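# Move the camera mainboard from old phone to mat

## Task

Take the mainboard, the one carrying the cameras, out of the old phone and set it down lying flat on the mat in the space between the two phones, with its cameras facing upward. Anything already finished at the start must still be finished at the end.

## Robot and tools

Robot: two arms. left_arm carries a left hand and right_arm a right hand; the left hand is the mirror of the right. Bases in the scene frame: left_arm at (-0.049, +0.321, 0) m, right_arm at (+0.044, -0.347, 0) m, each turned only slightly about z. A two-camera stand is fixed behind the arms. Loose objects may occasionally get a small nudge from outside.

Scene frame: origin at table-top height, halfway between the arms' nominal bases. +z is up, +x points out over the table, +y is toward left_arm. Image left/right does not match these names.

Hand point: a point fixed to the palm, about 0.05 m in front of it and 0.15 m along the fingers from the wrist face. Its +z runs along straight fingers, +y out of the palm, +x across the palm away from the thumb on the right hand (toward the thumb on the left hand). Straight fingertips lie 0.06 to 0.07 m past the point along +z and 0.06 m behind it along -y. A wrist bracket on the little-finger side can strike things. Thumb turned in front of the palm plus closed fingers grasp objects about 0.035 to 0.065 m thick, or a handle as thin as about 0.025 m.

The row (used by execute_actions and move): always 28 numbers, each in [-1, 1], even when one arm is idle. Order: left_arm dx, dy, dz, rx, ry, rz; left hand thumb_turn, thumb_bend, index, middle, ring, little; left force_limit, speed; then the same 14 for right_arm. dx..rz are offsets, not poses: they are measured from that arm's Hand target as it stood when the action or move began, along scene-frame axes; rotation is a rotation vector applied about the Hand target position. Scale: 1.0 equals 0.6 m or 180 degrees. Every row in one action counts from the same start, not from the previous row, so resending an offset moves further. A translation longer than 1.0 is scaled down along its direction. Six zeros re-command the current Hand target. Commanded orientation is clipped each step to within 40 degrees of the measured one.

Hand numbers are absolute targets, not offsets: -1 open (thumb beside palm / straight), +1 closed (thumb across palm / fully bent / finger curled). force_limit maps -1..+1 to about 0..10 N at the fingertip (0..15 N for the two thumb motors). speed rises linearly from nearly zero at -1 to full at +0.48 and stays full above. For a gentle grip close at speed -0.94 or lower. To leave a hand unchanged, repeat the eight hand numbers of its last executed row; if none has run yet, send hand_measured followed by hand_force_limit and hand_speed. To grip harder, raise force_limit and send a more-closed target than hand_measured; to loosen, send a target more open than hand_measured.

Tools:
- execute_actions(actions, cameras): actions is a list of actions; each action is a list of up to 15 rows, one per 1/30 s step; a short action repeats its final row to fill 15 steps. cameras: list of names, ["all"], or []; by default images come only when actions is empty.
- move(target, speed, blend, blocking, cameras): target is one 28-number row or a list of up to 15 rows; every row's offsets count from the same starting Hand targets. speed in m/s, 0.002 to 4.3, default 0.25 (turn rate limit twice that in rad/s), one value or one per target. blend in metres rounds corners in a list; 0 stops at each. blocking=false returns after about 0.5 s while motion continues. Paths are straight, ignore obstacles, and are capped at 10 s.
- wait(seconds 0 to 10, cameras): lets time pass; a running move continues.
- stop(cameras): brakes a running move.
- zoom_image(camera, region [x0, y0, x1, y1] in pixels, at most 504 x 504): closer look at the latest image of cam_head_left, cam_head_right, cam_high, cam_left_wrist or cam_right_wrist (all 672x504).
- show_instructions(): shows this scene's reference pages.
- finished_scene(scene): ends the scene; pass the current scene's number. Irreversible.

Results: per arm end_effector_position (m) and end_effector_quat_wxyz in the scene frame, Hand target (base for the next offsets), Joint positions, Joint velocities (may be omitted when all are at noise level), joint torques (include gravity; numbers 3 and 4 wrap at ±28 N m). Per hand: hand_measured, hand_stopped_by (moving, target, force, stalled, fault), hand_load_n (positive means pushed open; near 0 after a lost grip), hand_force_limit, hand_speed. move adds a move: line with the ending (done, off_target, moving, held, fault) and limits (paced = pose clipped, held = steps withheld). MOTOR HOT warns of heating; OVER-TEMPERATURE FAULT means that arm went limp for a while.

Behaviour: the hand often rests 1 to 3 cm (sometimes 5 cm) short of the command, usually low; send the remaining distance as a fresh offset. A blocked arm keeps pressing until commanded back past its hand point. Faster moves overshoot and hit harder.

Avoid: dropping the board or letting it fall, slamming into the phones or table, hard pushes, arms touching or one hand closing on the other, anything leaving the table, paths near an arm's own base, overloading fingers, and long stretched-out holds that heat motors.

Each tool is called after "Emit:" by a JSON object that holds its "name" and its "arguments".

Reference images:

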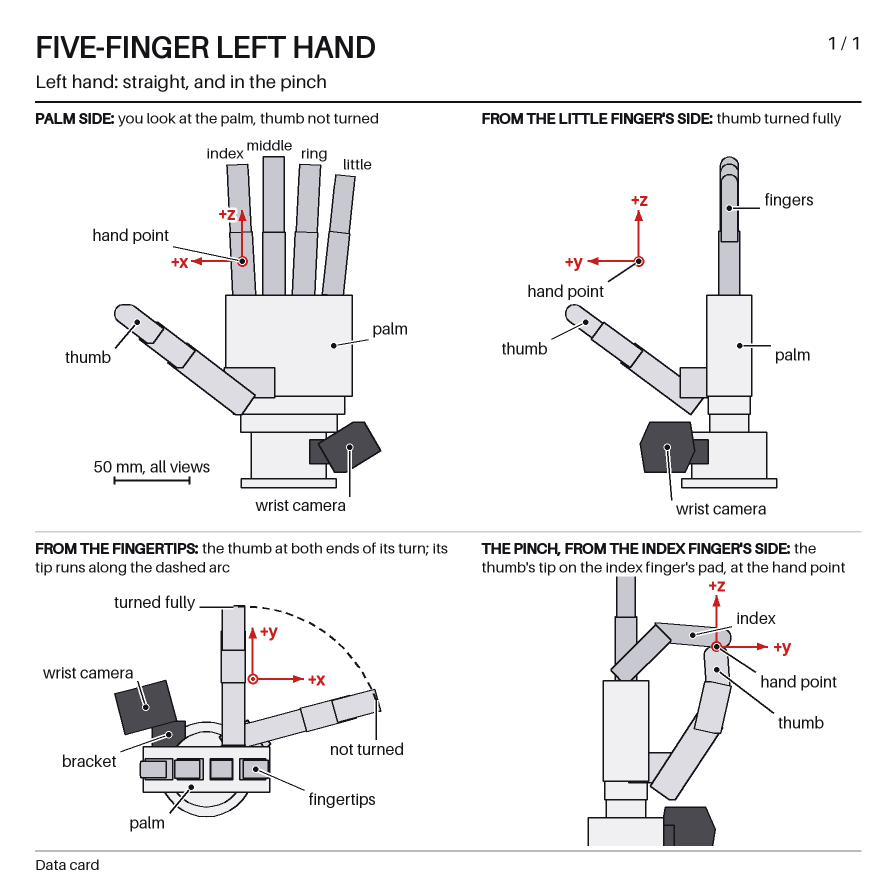

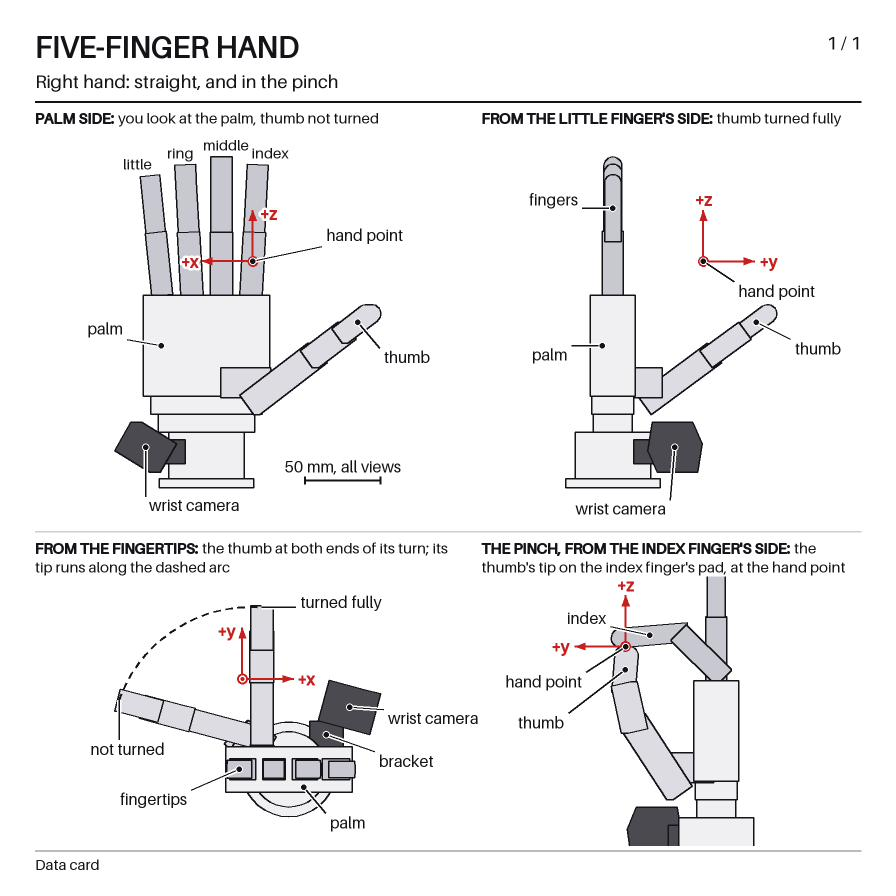

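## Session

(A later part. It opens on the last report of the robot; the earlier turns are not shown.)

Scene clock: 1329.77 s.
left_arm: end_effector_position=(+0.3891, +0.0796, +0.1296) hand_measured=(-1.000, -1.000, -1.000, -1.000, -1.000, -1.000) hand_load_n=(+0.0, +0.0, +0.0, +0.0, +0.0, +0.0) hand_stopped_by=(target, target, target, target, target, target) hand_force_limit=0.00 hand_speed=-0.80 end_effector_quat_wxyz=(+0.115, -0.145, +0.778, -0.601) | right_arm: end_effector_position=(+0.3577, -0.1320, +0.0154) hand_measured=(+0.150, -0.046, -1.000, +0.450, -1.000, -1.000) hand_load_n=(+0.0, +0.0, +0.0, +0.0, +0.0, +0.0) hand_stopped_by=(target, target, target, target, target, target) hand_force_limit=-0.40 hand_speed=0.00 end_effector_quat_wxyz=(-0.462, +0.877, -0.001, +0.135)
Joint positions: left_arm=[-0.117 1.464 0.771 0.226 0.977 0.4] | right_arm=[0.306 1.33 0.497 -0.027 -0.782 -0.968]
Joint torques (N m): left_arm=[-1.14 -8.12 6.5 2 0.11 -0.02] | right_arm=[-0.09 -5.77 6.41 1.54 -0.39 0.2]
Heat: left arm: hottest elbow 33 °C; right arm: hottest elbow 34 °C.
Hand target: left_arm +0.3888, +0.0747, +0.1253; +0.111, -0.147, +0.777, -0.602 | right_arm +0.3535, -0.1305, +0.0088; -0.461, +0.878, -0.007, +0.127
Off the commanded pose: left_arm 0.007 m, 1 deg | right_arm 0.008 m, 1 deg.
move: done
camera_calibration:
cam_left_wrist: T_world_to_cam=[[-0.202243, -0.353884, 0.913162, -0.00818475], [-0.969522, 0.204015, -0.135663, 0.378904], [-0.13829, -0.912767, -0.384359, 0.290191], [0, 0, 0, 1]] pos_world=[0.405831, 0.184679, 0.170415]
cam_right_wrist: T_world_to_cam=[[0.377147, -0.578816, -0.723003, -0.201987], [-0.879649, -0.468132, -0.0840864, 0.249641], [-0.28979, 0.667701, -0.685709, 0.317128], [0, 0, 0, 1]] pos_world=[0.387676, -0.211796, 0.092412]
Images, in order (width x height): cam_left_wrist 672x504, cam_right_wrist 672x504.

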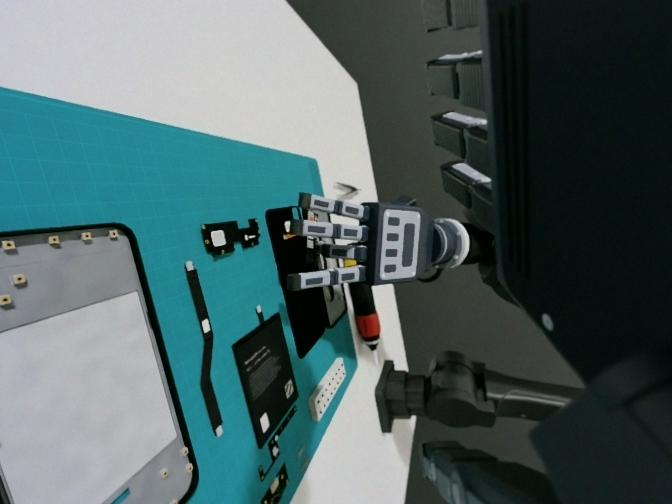

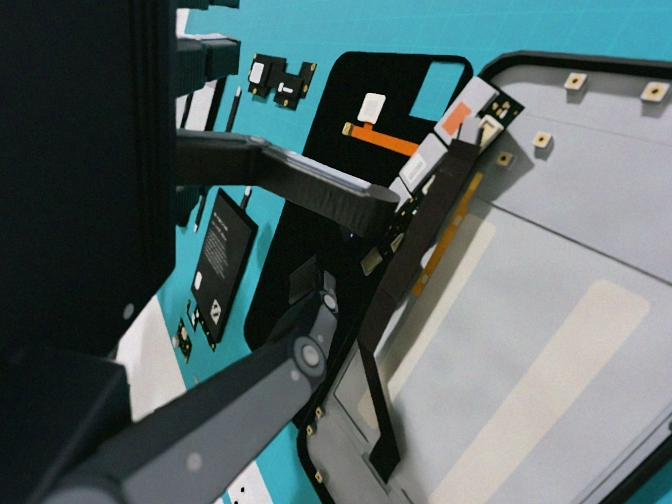

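Emit:
{"name": "move", "arguments": {"target": [0,0,0,0,0,0,-1,-1,-1,-1,-1,-1,0.0,-0.8,-0.004,-0.001,-0.006,0,0,0.0,0.15,-0.045,-1,0.45,-1,-1,-0.4,0.0], "speed": 0.04, "cameras": ["cam_right_wrist","cam_left_wrist"]}}

Emit:
{"name": "zoom_image", "arguments": {"camera": "cam_right_wrist", "region": [300, 100, 500, 300]}}

Emit:
{"name": "zoom_image", "arguments": {"camera": "cam_left_wrist", "region": [290, 200, 370, 300]}}

Scene clock: 1341.80 s.
left_arm: end_effector_position=(+0.3891, +0.0796, +0.1296) hand_measured=(-1.000, -1.000, -1.000, -1.000, -1.000, -1.000) hand_load_n=(+0.0, +0.0, +0.0, +0.0, +0.0, +0.0) hand_stopped_by=(target, target, target, target, target, target) hand_force_limit=0.00 hand_speed=-0.80 end_effector_quat_wxyz=(+0.115, -0.145, +0.778, -0.601) | right_arm: end_effector_position=(+0.3560, -0.1326, +0.0124) hand_measured=(+0.150, -0.046, -1.000, +0.450, -1.000, -1.000) hand_load_n=(+0.0, +0.0, +0.0, +0.0, +0.0, +0.0) hand_stopped_by=(target, target, target, target, target, target) hand_force_limit=-0.40 hand_speed=0.00 end_effector_quat_wxyz=(-0.462, +0.877, -0.001, +0.136)
Joint positions: left_arm=[-0.117 1.464 0.771 0.226 0.977 0.4] | right_arm=[0.306 1.334 0.488 -0.012 -0.781 -0.968]
Joint torques (N m): left_arm=[-1.26 -8.18 6.5 1.98 0.11 -0.02] | right_arm=[-0.03 -5.66 6.26 1.43 -0.38 0.19]
Heat: left arm: hottest elbow 33 °C; right arm: hottest elbow 33 °C.
Hand target: left_arm +0.3888, +0.0747, +0.1253; +0.111, -0.147, +0.777, -0.602 | right_arm +0.3512, -0.1311, +0.0052; -0.461, +0.878, -0.007, +0.127
Off the commanded pose: left_arm 0.007 m, 1 deg | right_arm 0.009 m, 1 deg.
move: done
camera_calibration:
cam_left_wrist: T_world_to_cam=[[-0.202243, -0.353884, 0.913162, -0.00818475], [-0.969522, 0.204015, -0.135663, 0.378904], [-0.13829, -0.912767, -0.384359, 0.290191], [0, 0, 0, 1]] pos_world=[0.405831, 0.184679, 0.170415]
cam_right_wrist: T_world_to_cam=[[0.378054, -0.578702, -0.72262, -0.204219], [-0.879721, -0.467705, -0.0856887, 0.247689], [-0.288385, 0.668099, -0.685914, 0.314413], [0, 0, 0, 1]] pos_world=[0.385775, -0.212396, 0.0893117]
Images, in order (width x height): cam_left_wrist 672x504, cam_right_wrist 672x504.

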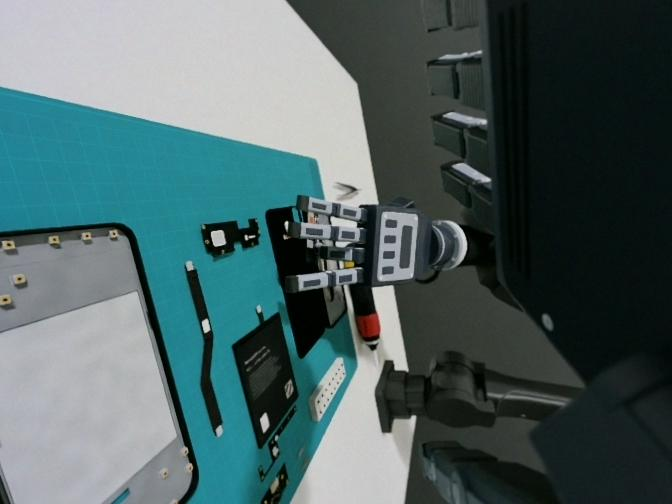

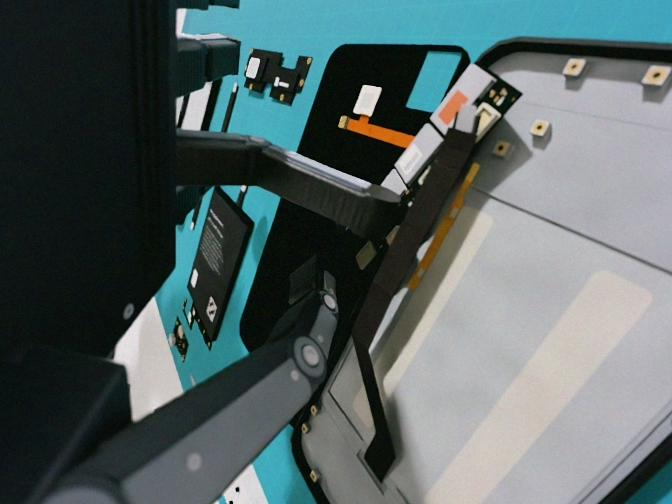

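Scaled by 2.520 from the camera's 672x504 image, which has a finer 960x720 frame.

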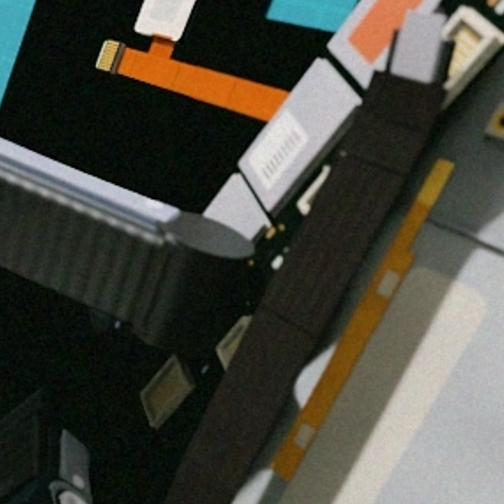

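Scaled by 5.040 from the camera's 672x504 image, which has a finer 960x720 frame.

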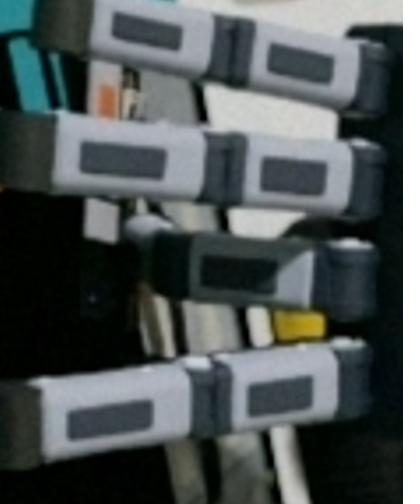

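Emit:
{"name": "execute_actions", "arguments": {"actions": [[[0,0,0,0,0,0,-1,-1,-1,-1,-1,-1,0.0,-0.8,0.0,0.0,0.0,0,0,0,0.8,-0.045,-1,0.45,-1,-1,-0.75,-0.85]],[[0,0,0,0,0,0,-1,-1,-1,-1,-1,-1,0.0,-0.8,0.0,0.0,0.0,0,0,0,0.8,-0.045,-1,0.45,-1,-1,-0.75,-0.85]],[[0,0,0,0,0,0,-1,-1,-1,-1,-1,-1,0.0,-0.8,0.0,0.0,0.0,0,0,0,0.8,-0.045,-1,0.45,-1,-1,-0.75,-0.85]]], "cameras": ["cam_right_wrist","cam_left_wrist"]}}

Emit:
{"name": "zoom_image", "arguments": {"camera": "cam_right_wrist", "region": [300, 100, 500, 300]}}

Emit:
{"name": "zoom_image", "arguments": {"camera": "cam_left_wrist", "region": [290, 200, 370, 300]}}

Scene clock: 1356.67 s.
left_arm: end_effector_position=(+0.3891, +0.0796, +0.1296) hand_measured=(-1.000, -1.000, -1.000, -1.000, -1.000, -1.000) hand_load_n=(-0.5, +0.0, +0.0, +0.0, +0.0, +0.0) hand_stopped_by=(target, target, target, target, target, target) hand_force_limit=0.00 hand_speed=-0.80 end_effector_quat_wxyz=(+0.115, -0.145, +0.778, -0.601) | right_arm: end_effector_position=(+0.3561, -0.1326, +0.0124) hand_measured=(+0.490, -0.046, -1.000, +0.450, -1.000, -1.000) hand_load_n=(+2.0, +0.5, +0.0, +0.0, +0.0, +0.0) hand_stopped_by=(force, target, target, target, target, target) hand_force_limit=-0.75 hand_speed=-0.85 end_effector_quat_wxyz=(-0.462, +0.877, -0.001, +0.136)
Joint positions: left_arm=[-0.117 1.464 0.771 0.226 0.977 0.4] | right_arm=[0.306 1.334 0.488 -0.012 -0.781 -0.967]
Joint torques (N m): left_arm=[-1.26 -8.29 6.5 2 0.11 -0.01] | right_arm=[-0.03 -5.71 6.24 1.5 -0.39 0.19]
Heat: left arm: hottest elbow 33 °C; right arm: hottest elbow 32 °C.
Hand target: left_arm +0.3888, +0.0747, +0.1253; +0.111, -0.147, +0.777, -0.602 | right_arm +0.3512, -0.1311, +0.0052; -0.461, +0.878, -0.007, +0.127
Off the commanded pose: left_arm 0.007 m, 1 deg | right_arm 0.009 m, 1 deg.
camera_calibration:
cam_left_wrist: T_world_to_cam=[[-0.202243, -0.353884, 0.913162, -0.00818475], [-0.969522, 0.204015, -0.135663, 0.378904], [-0.13829, -0.912767, -0.384359, 0.290191], [0, 0, 0, 1]] pos_world=[0.405831, 0.184679, 0.170415]
cam_right_wrist: T_world_to_cam=[[0.378014, -0.57863, -0.722698, -0.204147], [-0.879804, -0.467515, -0.0858735, 0.247875], [-0.288183, 0.668294, -0.685809, 0.314465], [0, 0, 0, 1]] pos_world=[0.385876, -0.212396, 0.0894118]
Images, in order (width x height): cam_left_wrist 672x504, cam_right_wrist 672x504.

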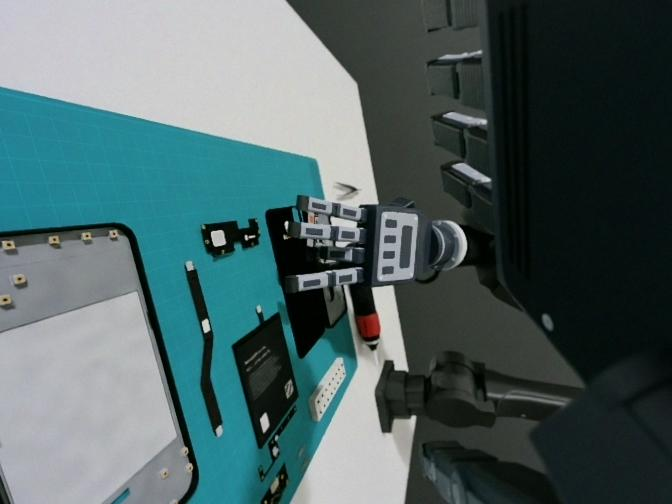

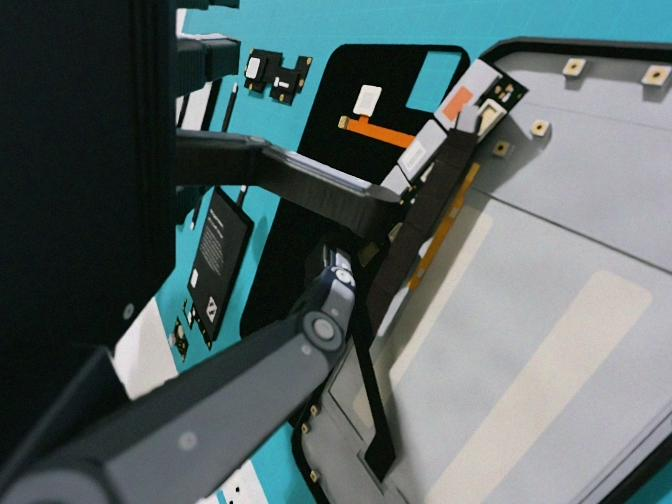

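Scaled by 2.520 from the camera's 672x504 image, which has a finer 960x720 frame.

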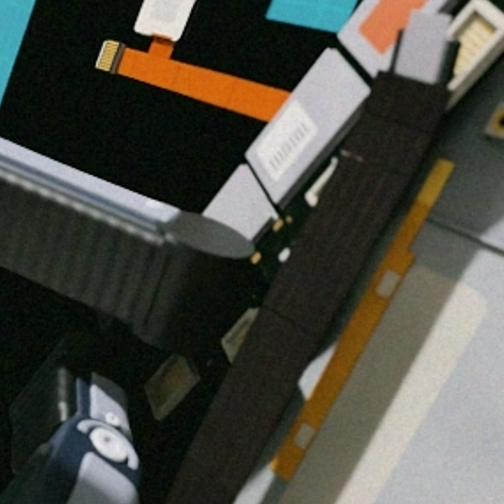

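Scaled by 5.040 from the camera's 672x504 image, which has a finer 960x720 frame.

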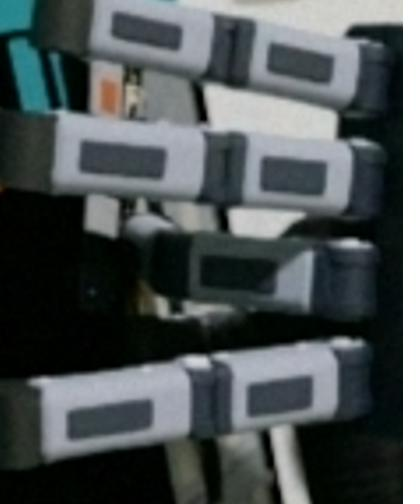

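Emit:
{"name": "execute_actions", "arguments": {"actions": [[[0,0,0,0,0,0,-1,-1,-1,-1,-1,-1,0.0,-0.8,0.0,0.0,0.0,0,0,0,0.82,-0.045,-1,0.45,-1,-1,-0.55,-0.9]],[[0,0,0,0,0,0,-1,-1,-1,-1,-1,-1,0.0,-0.8,0.0,0.0,0.0,0,0,0,0.82,-0.045,-1,0.45,-1,-1,-0.55,-0.9]]], "cameras": ["cam_right_wrist"]}}

Emit:
{"name": "zoom_image", "arguments": {"camera": "cam_right_wrist", "region": [300, 100, 500, 300]}}

Scene clock: 1364.00 s.
left_arm: end_effector_position=(+0.3891, +0.0796, +0.1296) hand_measured=(-1.000, -1.000, -1.000, -1.000, -1.000, -1.000) hand_load_n=(+0.0, +0.0, +0.0, +0.0, +0.0, +0.0) hand_stopped_by=(target, target, target, target, target, target) hand_force_limit=0.00 hand_speed=-0.80 end_effector_quat_wxyz=(+0.115, -0.145, +0.778, -0.601) | right_arm: end_effector_position=(+0.3561, -0.1326, +0.0124) hand_measured=(+0.502, -0.046, -1.000, +0.450, -1.000, -1.000) hand_load_n=(+4.0, +0.5, +0.0, -0.5, +0.0, +0.0) hand_stopped_by=(force, target, target, target, target, target) hand_force_limit=-0.55 hand_speed=-0.90 end_effector_quat_wxyz=(-0.462, +0.877, -0.001, +0.136)
Joint positions: left_arm=[-0.117 1.464 0.771 0.226 0.977 0.4] | right_arm=[0.306 1.334 0.488 -0.012 -0.781 -0.967]
Joint torques (N m): left_arm=[-1.44 -8.18 6.54 2.03 0.11 -0.02] | right_arm=[0.03 -5.71 6.26 1.5 -0.39 0.19]
Heat: left arm: hottest elbow 33 °C; right arm: hottest elbow 32 °C.
Hand target: left_arm +0.3888, +0.0747, +0.1253; +0.111, -0.147, +0.777, -0.602 | right_arm +0.3512, -0.1311, +0.0052; -0.461, +0.878, -0.007, +0.127
Off the commanded pose: left_arm 0.007 m, 1 deg | right_arm 0.009 m, 1 deg.
camera_calibration:
cam_right_wrist: T_world_to_cam=[[0.378014, -0.57863, -0.722698, -0.204147], [-0.879804, -0.467515, -0.0858735, 0.247875], [-0.288183, 0.668294, -0.685809, 0.314465], [0, 0, 0, 1]] pos_world=[0.385876, -0.212396, 0.0894118]
Images, in order (width x height): cam_right_wrist 672x504.

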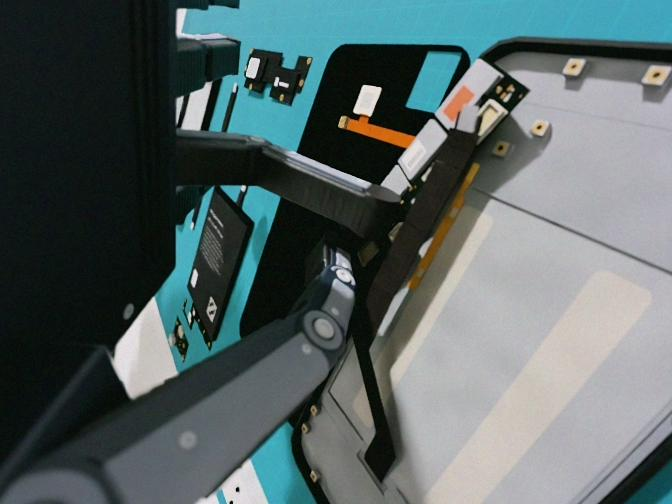

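Scaled by 2.520 from the camera's 672x504 image, which has a finer 960x720 frame.

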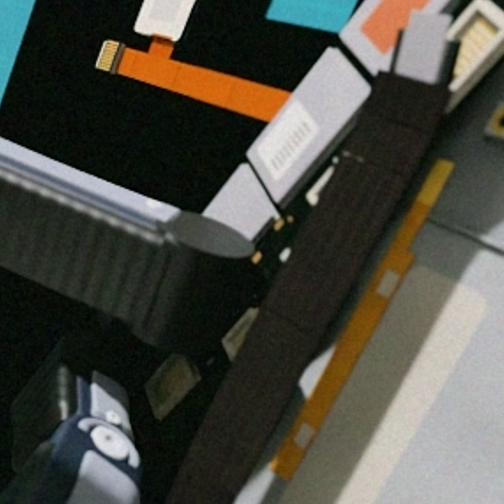

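Emit:
{"name": "execute_actions", "arguments": {"actions": [[[0,0,0,0,0,0,-1,-1,-1,-1,-1,-1,0.0,-0.8,0.0,0.0,0.0,0,0,0,0.84,-0.045,-1,0.45,-1,-1,-0.15,-0.9]],[[0,0,0,0,0,0,-1,-1,-1,-1,-1,-1,0.0,-0.8,0.0,0.0,0.0,0,0,0,0.84,-0.045,-1,0.45,-1,-1,-0.15,-0.9]]], "cameras": ["cam_right_wrist"]}}

Emit:
{"name": "zoom_image", "arguments": {"camera": "cam_right_wrist", "region": [300, 100, 500, 300]}}

Scene clock: 1372.13 s.
left_arm: end_effector_position=(+0.3891, +0.0796, +0.1296) hand_measured=(-1.000, -1.000, -1.000, -1.000, -1.000, -1.000) hand_load_n=(+0.0, +0.0, +0.0, +0.0, +0.0, +0.0) hand_stopped_by=(target, target, target, target, target, target) hand_force_limit=0.00 hand_speed=-0.80 end_effector_quat_wxyz=(+0.115, -0.145, +0.778, -0.601) | right_arm: end_effector_position=(+0.3561, -0.1326, +0.0124) hand_measured=(+0.520, -0.046, -1.000, +0.450, -1.000, -1.000) hand_load_n=(+7.0, +0.5, +0.0, -1.0, +0.0, +0.0) hand_stopped_by=(force, target, target, target, target, target) hand_force_limit=-0.15 hand_speed=-0.90 end_effector_quat_wxyz=(-0.462, +0.877, -0.001, +0.136)
Joint positions: left_arm=[-0.117 1.464 0.771 0.226 0.977 0.4] | right_arm=[0.306 1.334 0.488 -0.012 -0.781 -0.967]
Joint torques (N m): left_arm=[-1.26 -8.23 6.56 1.95 0.11 -0.01] | right_arm=[-0.03 -5.71 6.24 1.5 -0.39 0.19]
Heat: left arm: hottest elbow 33 °C; right arm: hottest elbow 31 °C.
Hand target: left_arm +0.3888, +0.0747, +0.1253; +0.111, -0.147, +0.777, -0.602 | right_arm +0.3512, -0.1311, +0.0052; -0.461, +0.878, -0.007, +0.127
Off the commanded pose: left_arm 0.007 m, 1 deg | right_arm 0.009 m, 1 deg.
camera_calibration:
cam_right_wrist: T_world_to_cam=[[0.378014, -0.57863, -0.722698, -0.204147], [-0.879804, -0.467515, -0.0858735, 0.247875], [-0.288183, 0.668294, -0.685809, 0.314465], [0, 0, 0, 1]] pos_world=[0.385876, -0.212396, 0.0894118]
Images, in order (width x height): cam_right_wrist 672x504.

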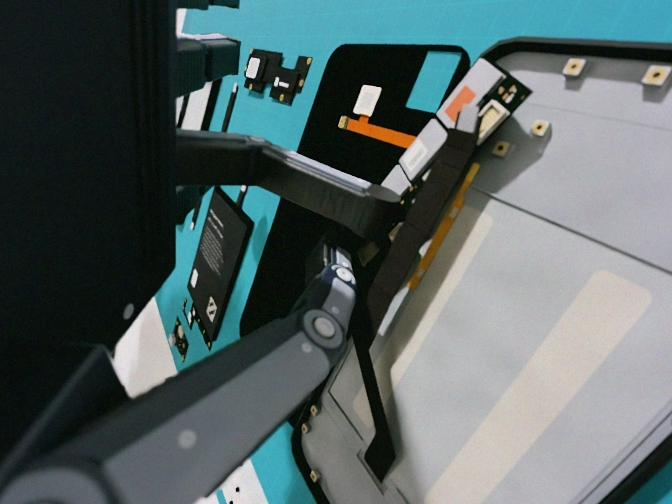

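Scaled by 2.520 from the camera's 672x504 image, which has a finer 960x720 frame.

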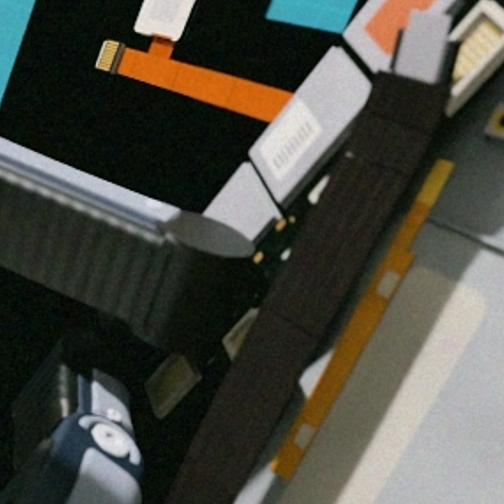

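Emit:
{"name": "move", "arguments": {"target": [0,0,0,0,0,0,-1,-1,-1,-1,-1,-1,0.0,-0.8,0.006,0.01,0.028,0,0,0.0,0.84,-0.045,-1,0.45,-1,-1,-0.15,-0.9], "speed": 0.03, "cameras": ["cam_right_wrist","cam_left_wrist"]}}

Emit:
{"name": "zoom_image", "arguments": {"camera": "cam_right_wrist", "region": [300, 60, 540, 300]}}

Emit:
{"name": "zoom_image", "arguments": {"camera": "cam_left_wrist", "region": [280, 180, 380, 300]}}

Scene clock: 1382.93 s.
left_arm: end_effector_position=(+0.3891, +0.0796, +0.1296) hand_measured=(-1.000, -1.000, -1.000, -1.000, -1.000, -1.000) hand_load_n=(+0.0, +0.0, +0.0, +0.0, +0.0, +0.0) hand_stopped_by=(target, target, target, target, target, target) hand_force_limit=0.00 hand_speed=-0.80 end_effector_quat_wxyz=(+0.115, -0.145, +0.778, -0.601) | right_arm: end_effector_position=(+0.3483, -0.1309, +0.0125) hand_measured=(+0.520, -0.046, -1.000, +0.450, -1.000, -1.000) hand_load_n=(+7.0, +1.0, +0.0, -1.5, +0.0, +0.0) hand_stopped_by=(force, target, target, target, target, target) hand_force_limit=-0.15 hand_speed=-0.90 end_effector_quat_wxyz=(-0.458, +0.881, -0.007, +0.124)
Joint positions: left_arm=[-0.117 1.464 0.771 0.226 0.977 0.4] | right_arm=[0.319 1.322 0.488 -0.043 -0.772 -0.953]
Joint torques (N m): left_arm=[-1.32 -8.18 6.56 2.03 0.1 -0.02] | right_arm=[0.15 -7.53 8.75 0.39 -0.39 0.22]
Heat: left arm: hottest elbow 33 °C; right arm: hottest elbow 31 °C.
Hand target: left_arm +0.3888, +0.0747, +0.1253; +0.111, -0.147, +0.777, -0.602 | right_arm +0.3548, -0.1252, +0.0219; -0.461, +0.878, -0.007, +0.127
Off the commanded pose: left_arm 0.007 m, 1 deg | right_arm 0.013 m, 1 deg.
move: off_target (right_arm)
camera_calibration:
cam_left_wrist: T_world_to_cam=[[-0.202243, -0.353884, 0.913162, -0.00818475], [-0.969522, 0.204015, -0.135663, 0.378904], [-0.13829, -0.912767, -0.384359, 0.290191], [0, 0, 0, 1]] pos_world=[0.405831, 0.184679, 0.170415]
cam_right_wrist: T_world_to_cam=[[0.357136, -0.585598, -0.727687, -0.193813], [-0.882235, -0.467362, -0.0568804, 0.2423], [-0.306784, 0.662305, -0.683546, 0.316831], [0, 0, 0, 1]] pos_world=[0.380182, -0.210093, 0.0893161]
Images, in order (width x height): cam_left_wrist 672x504, cam_right_wrist 672x504.

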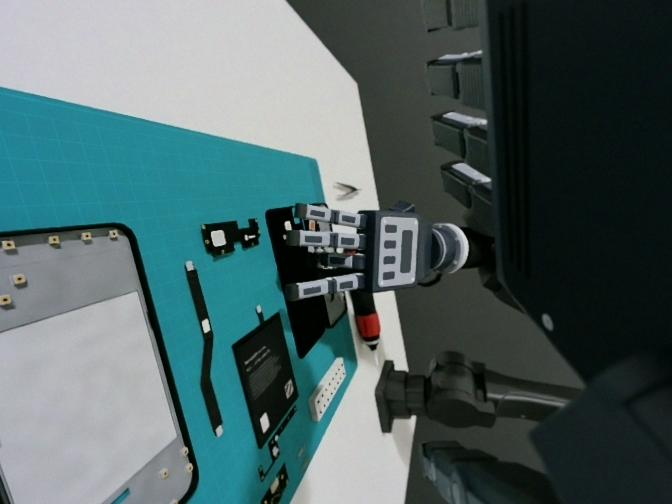

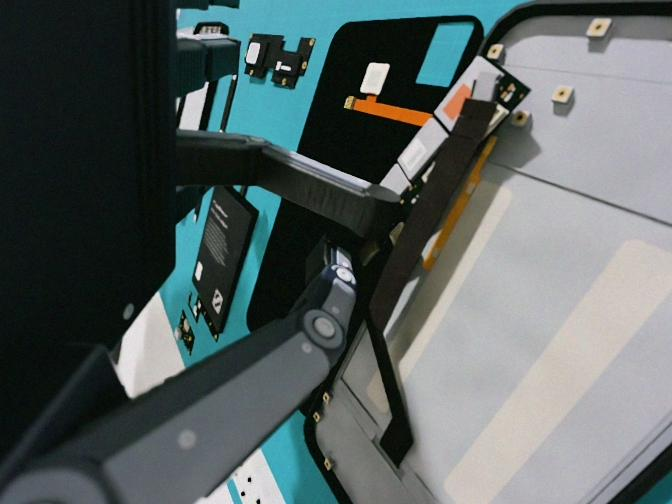

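Scaled by 2.100 from the camera's 672x504 image, which has a finer 960x720 frame.

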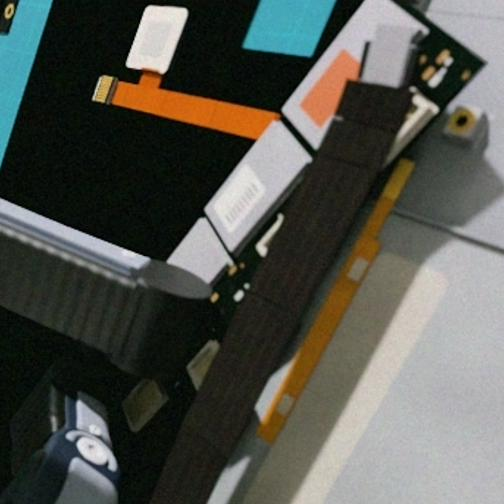

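Scaled by 4.200 from the camera's 672x504 image, which has a finer 960x720 frame.

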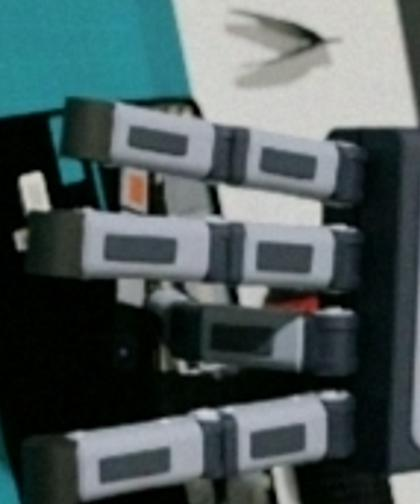

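Emit:
{"name": "move", "arguments": {"target": [0,0,0,0,0,0,-1,-1,-1,-1,-1,-1,0.0,-0.8,0.01,0.01,0.03,0,0,0.0,0.84,-0.045,-1,0.45,-1,-1,-0.15,-0.9], "speed": 0.03, "cameras": ["cam_right_wrist","cam_left_wrist"]}}

Emit:
{"name": "zoom_image", "arguments": {"camera": "cam_right_wrist", "region": [300, 60, 540, 300]}}

Emit:
{"name": "zoom_image", "arguments": {"camera": "cam_left_wrist", "region": [280, 180, 380, 300]}}

Scene clock: 1393.50 s.
left_arm: end_effector_position=(+0.3891, +0.0796, +0.1296) hand_measured=(-1.000, -1.000, -1.000, -1.000, -1.000, -1.000) hand_load_n=(+0.0, +0.0, +0.0, +0.0, +0.0, +0.0) hand_stopped_by=(target, target, target, target, target, target) hand_force_limit=0.00 hand_speed=-0.80 end_effector_quat_wxyz=(+0.115, -0.145, +0.778, -0.601) | right_arm: end_effector_position=(+0.3469, -0.1277, +0.0243) hand_measured=(+0.520, -0.046, -1.000, +0.450, -1.000, -1.000) hand_load_n=(+0.0, +0.0, +0.0, -0.5, +0.0, +0.0) hand_stopped_by=(force, target, target, target, target, target) hand_force_limit=-0.15 hand_speed=-0.90 end_effector_quat_wxyz=(-0.455, +0.883, -0.011, +0.117)
Joint positions: left_arm=[-0.117 1.464 0.771 0.226 0.977 0.4] | right_arm=[0.331 1.29 0.51 -0.103 -0.764 -0.938]
Joint torques (N m): left_arm=[-1.08 -8.23 6.52 2.02 0.11 -0.02] | right_arm=[0.15 -7.36 10.48 0.39 -0.39 0.2]
Heat: left arm: hottest elbow 33 °C; right arm: hottest elbow 31 °C.
Hand target: left_arm +0.3888, +0.0747, +0.1253; +0.111, -0.147, +0.777, -0.602 | right_arm +0.3608, -0.1192, +0.0399; -0.461, +0.878, -0.007, +0.127
Off the commanded pose: left_arm 0.007 m, 1 deg | right_arm 0.023 m, 1 deg.
move: off_target (right_arm)
camera_calibration:
cam_left_wrist: T_world_to_cam=[[-0.202243, -0.353884, 0.913162, -0.00818475], [-0.969522, 0.204015, -0.135663, 0.378904], [-0.13829, -0.912767, -0.384359, 0.290191], [0, 0, 0, 1]] pos_world=[0.405831, 0.184679, 0.170415]
cam_right_wrist: T_world_to_cam=[[0.344884, -0.589566, -0.730388, -0.178974], [-0.883521, -0.466634, -0.0405264, 0.243375], [-0.316931, 0.65929, -0.681829, 0.325413], [0, 0, 0, 1]] pos_world=[0.379886, -0.206492, 0.101019]
Images, in order (width x height): cam_left_wrist 672x504, cam_right_wrist 672x504.

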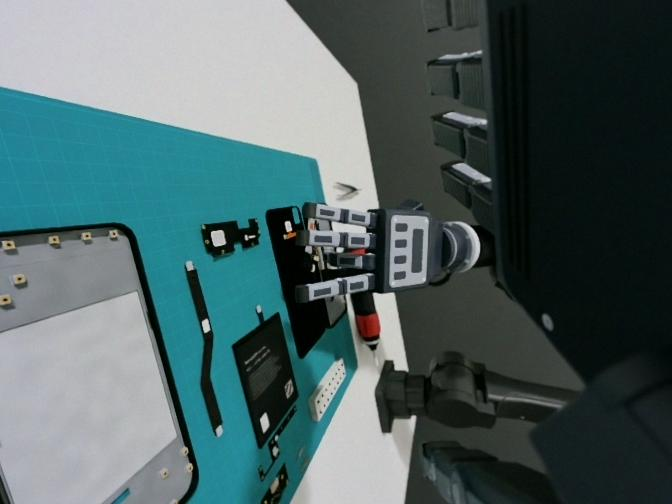

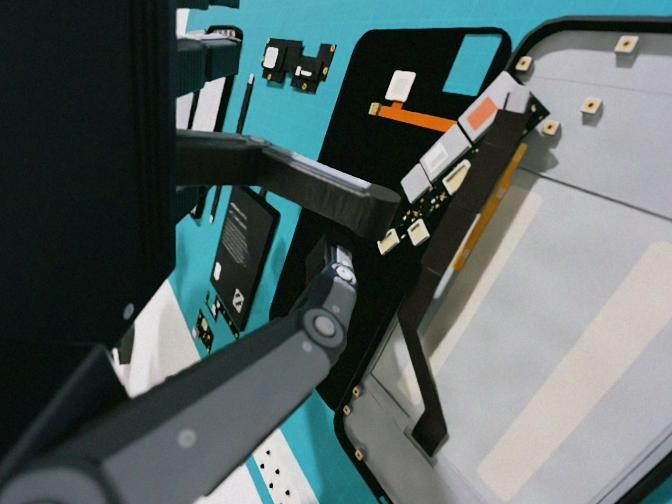

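Scaled by 2.100 from the camera's 672x504 image, which has a finer 960x720 frame.

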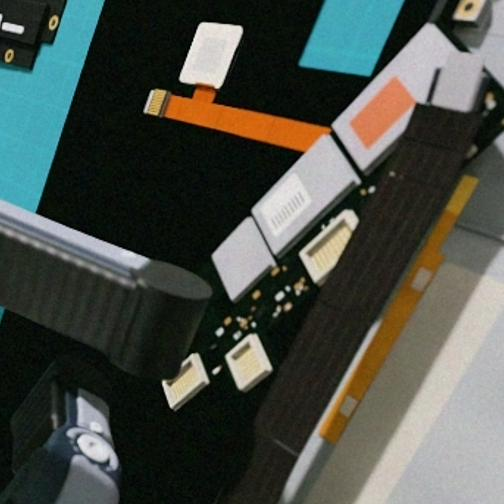

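Scaled by 4.200 from the camera's 672x504 image, which has a finer 960x720 frame.

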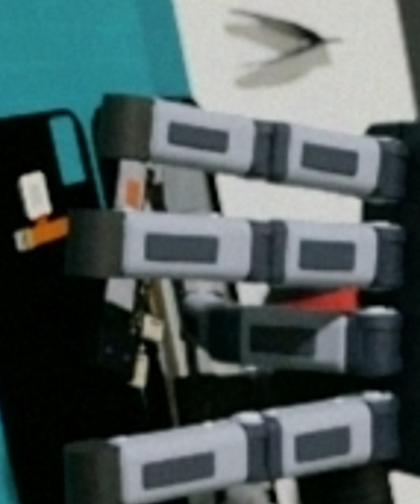

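Emit:
{"name": "move", "arguments": {"target": [[0,0,0,0,0,0,-1,-1,-1,-1,-1,-1,0.0,-0.8,0.0,0.0,0.0,0,0,0.0,0.15,-0.045,-1,0.45,-1,-1,-0.4,0.0],[0,0,0,0,0,0,-1,-1,-1,-1,-1,-1,0.0,-0.8,0.008,0.008,-0.004,0.031,-0.042,-0.061,0.15,-0.045,-1,0.45,-1,-1,-0.4,0.0]], "speed": 0.1, "cameras": ["cam_right_wrist","cam_left_wrist"]}}

Emit:
{"name": "zoom_image", "arguments": {"camera": "cam_right_wrist", "region": [300, 60, 540, 300]}}

Emit:
{"name": "zoom_image", "arguments": {"camera": "cam_left_wrist", "region": [280, 180, 380, 300]}}

Scene clock: 1495.93 s.
left_arm: end_effector_position=(+0.3891, +0.0796, +0.1296) hand_measured=(-1.000, -1.000, -1.000, -1.000, -1.000, -1.000) hand_load_n=(-0.5, +0.0, +0.0, +0.0, +0.0, +0.0) hand_stopped_by=(target, target, target, target, target, target) hand_force_limit=0.00 hand_speed=-0.80 end_effector_quat_wxyz=(+0.115, -0.145, +0.778, -0.601) | right_arm: end_effector_position=(+0.3686, -0.1174, +0.0360) hand_measured=(+0.150, -0.046, -1.000, +0.450, -1.000, -1.000) hand_load_n=(+0.5, +0.0, +0.0, +0.0, +0.0, +0.0) hand_stopped_by=(target, target, target, target, target, target) hand_force_limit=-0.40 hand_speed=0.00 end_effector_quat_wxyz=(-0.484, +0.843, -0.066, +0.227)
Joint positions: left_arm=[-0.117 1.464 0.771 0.226 0.977 0.4] | right_arm=[0.373 1.252 0.38 0.32 -0.612 -0.702]
Joint torques (N m): left_arm=[-1.26 -8.18 6.52 1.99 0.11 -0.03] | right_arm=[0.15 -6.36 6.45 2.02 -0.19 0.19]
Heat: left arm: hottest elbow 33 °C; right arm: hottest elbow 33 °C.
Hand target: left_arm +0.3888, +0.0747, +0.1253; +0.111, -0.147, +0.777, -0.602 | right_arm +0.3657, -0.1144, +0.0376; -0.488, +0.840, -0.067, +0.227
Off the commanded pose: left_arm 0.007 m, 1 deg | right_arm 0.004 m, 1 deg.
move: done
camera_calibration:
cam_left_wrist: T_world_to_cam=[[-0.202243, -0.353884, 0.913162, -0.00818475], [-0.969522, 0.204015, -0.135663, 0.378904], [-0.13829, -0.912767, -0.384359, 0.290191], [0, 0, 0, 1]] pos_world=[0.405831, 0.184679, 0.170415]
cam_right_wrist: T_world_to_cam=[[0.34617, -0.584926, -0.733504, -0.171626], [-0.935089, -0.278448, -0.21926, 0.315413], [-0.0759921, 0.761792, -0.643349, 0.255315], [0, 0, 0, 1]] pos_world=[0.373752, -0.207059, 0.107526]
Images, in order (width x height): cam_left_wrist 672x504, cam_right_wrist 672x504.

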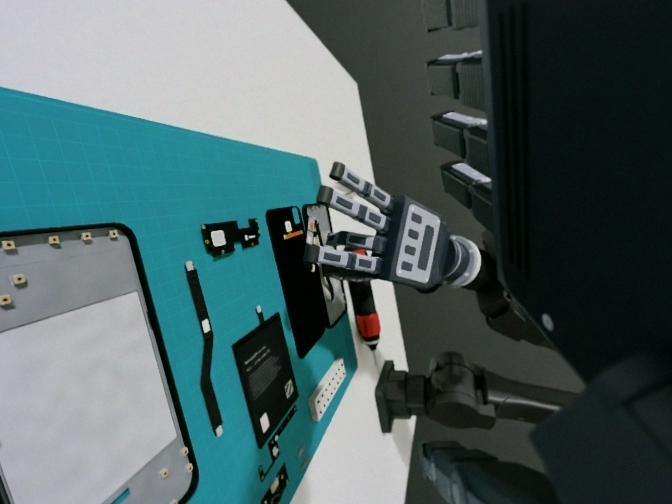

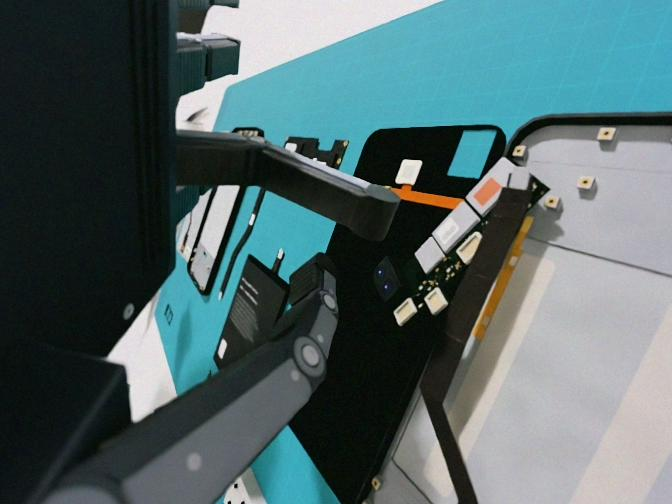

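Scaled by 2.100 from the camera's 672x504 image, which has a finer 960x720 frame.

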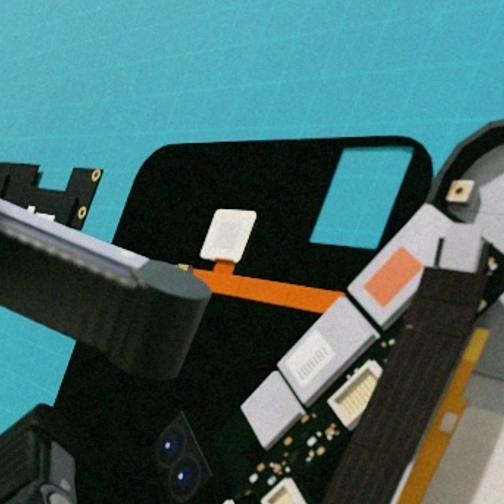

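Scaled by 4.200 from the camera's 672x504 image, which has a finer 960x720 frame.

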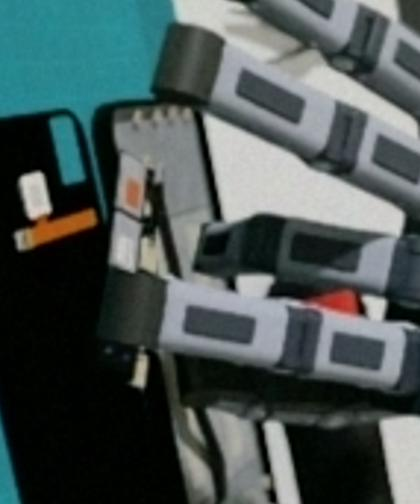

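Emit:
{"name": "zoom_image", "arguments": {"camera": "cam_right_wrist", "region": [340, 130, 560, 350]}}

Scaled by 2.291 from the camera's 672x504 image, which has a finer 960x720 frame.

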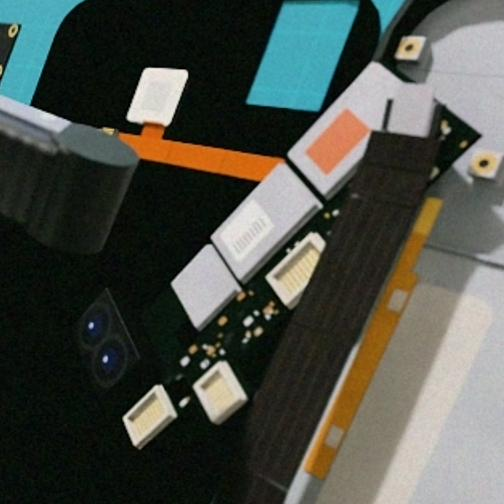

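Emit:
{"name": "move", "arguments": {"target": [0,0,0,0,0,0,-1,-1,-1,-1,-1,-1,0.0,-0.8,-0.013,0.01,-0.013,0,0,0,0.15,-0.1,-1,0.45,-1,-1,-0.4,0.0], "speed": 0.06, "cameras": ["cam_right_wrist","cam_left_wrist"]}}

Emit:
{"name": "zoom_image", "arguments": {"camera": "cam_right_wrist", "region": [340, 130, 560, 350]}}

Emit:
{"name": "zoom_image", "arguments": {"camera": "cam_left_wrist", "region": [280, 180, 380, 300]}}

Scene clock: 1617.00 s.
left_arm: end_effector_position=(+0.3891, +0.0796, +0.1296) hand_measured=(-1.000, -1.000, -1.000, -1.000, -1.000, -1.000) hand_load_n=(+0.0, +0.0, +0.0, +0.0, +0.0, +0.0) hand_stopped_by=(target, target, target, target, target, target) hand_force_limit=0.00 hand_speed=-0.80 end_effector_quat_wxyz=(+0.115, -0.145, +0.778, -0.601) | right_arm: end_effector_position=(+0.3621, -0.1108, +0.0338) hand_measured=(+0.150, -0.100, -1.000, +0.450, -1.000, -1.000) hand_load_n=(+0.0, +0.0, +0.0, +0.0, +0.0, +0.0) hand_stopped_by=(target, target, target, target, target, target) hand_force_limit=-0.40 hand_speed=0.00 end_effector_quat_wxyz=(-0.486, +0.840, -0.063, +0.233)
Joint positions: left_arm=[-0.117 1.464 0.771 0.226 0.977 0.4] | right_arm=[0.405 1.252 0.357 0.369 -0.585 -0.683]
Joint torques (N m): left_arm=[-1.14 -8.12 6.52 2 0.11 -0.03] | right_arm=[0.15 -4.95 6.31 2.04 -0.17 0.19]
Heat: left arm: hottest elbow 33 °C; right arm: hottest elbow 31 °C.
Hand target: left_arm +0.3888, +0.0747, +0.1253; +0.111, -0.147, +0.777, -0.602 | right_arm +0.3578, -0.1084, +0.0297; -0.488, +0.840, -0.067, +0.227
Off the commanded pose: left_arm 0.007 m, 1 deg | right_arm 0.006 m, 1 deg.
move: done
camera_calibration:
cam_left_wrist: T_world_to_cam=[[-0.202243, -0.353884, 0.913162, -0.00818475], [-0.969522, 0.204015, -0.135663, 0.378904], [-0.13829, -0.912767, -0.384359, 0.290191], [0, 0, 0, 1]] pos_world=[0.405831, 0.184679, 0.170415]
cam_right_wrist: T_world_to_cam=[[0.356589, -0.581061, -0.731582, -0.170625], [-0.931868, -0.277227, -0.234024, 0.310144], [-0.0668317, 0.765188, -0.640328, 0.245296], [0, 0, 0, 1]] pos_world=[0.366249, -0.200861, 0.104825]
Images, in order (width x height): cam_left_wrist 672x504, cam_right_wrist 672x504.

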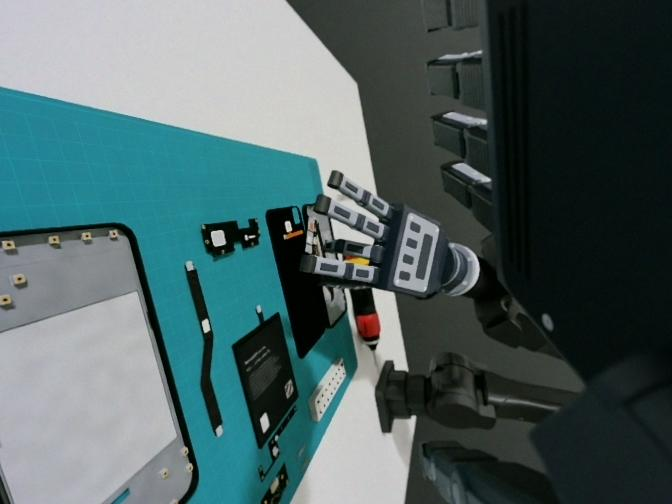

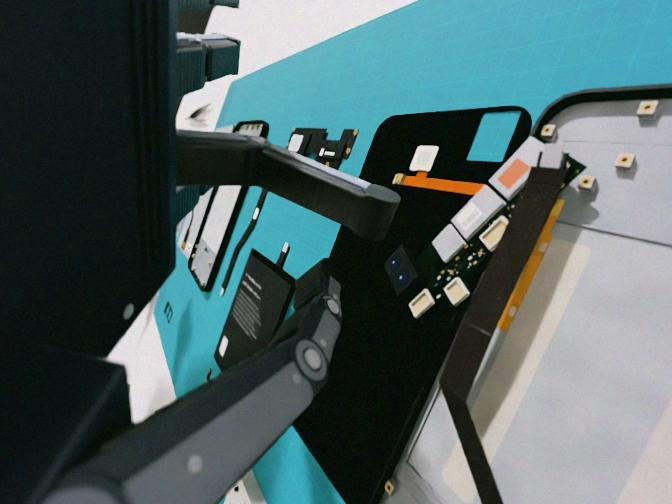

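Scaled by 2.291 from the camera's 672x504 image, which has a finer 960x720 frame.

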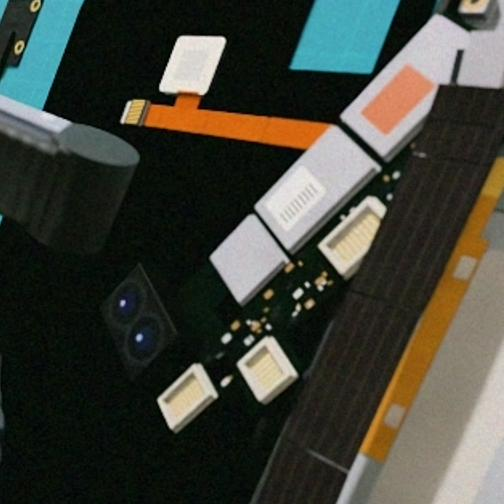

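Scaled by 4.200 from the camera's 672x504 image, which has a finer 960x720 frame.

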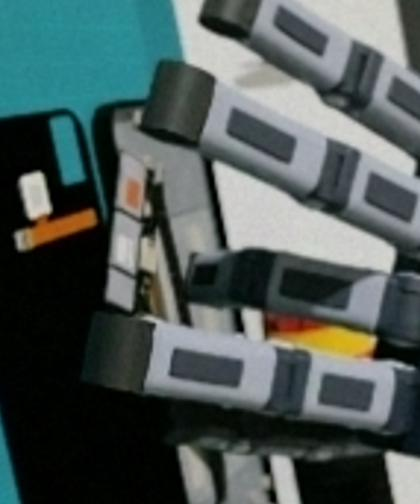

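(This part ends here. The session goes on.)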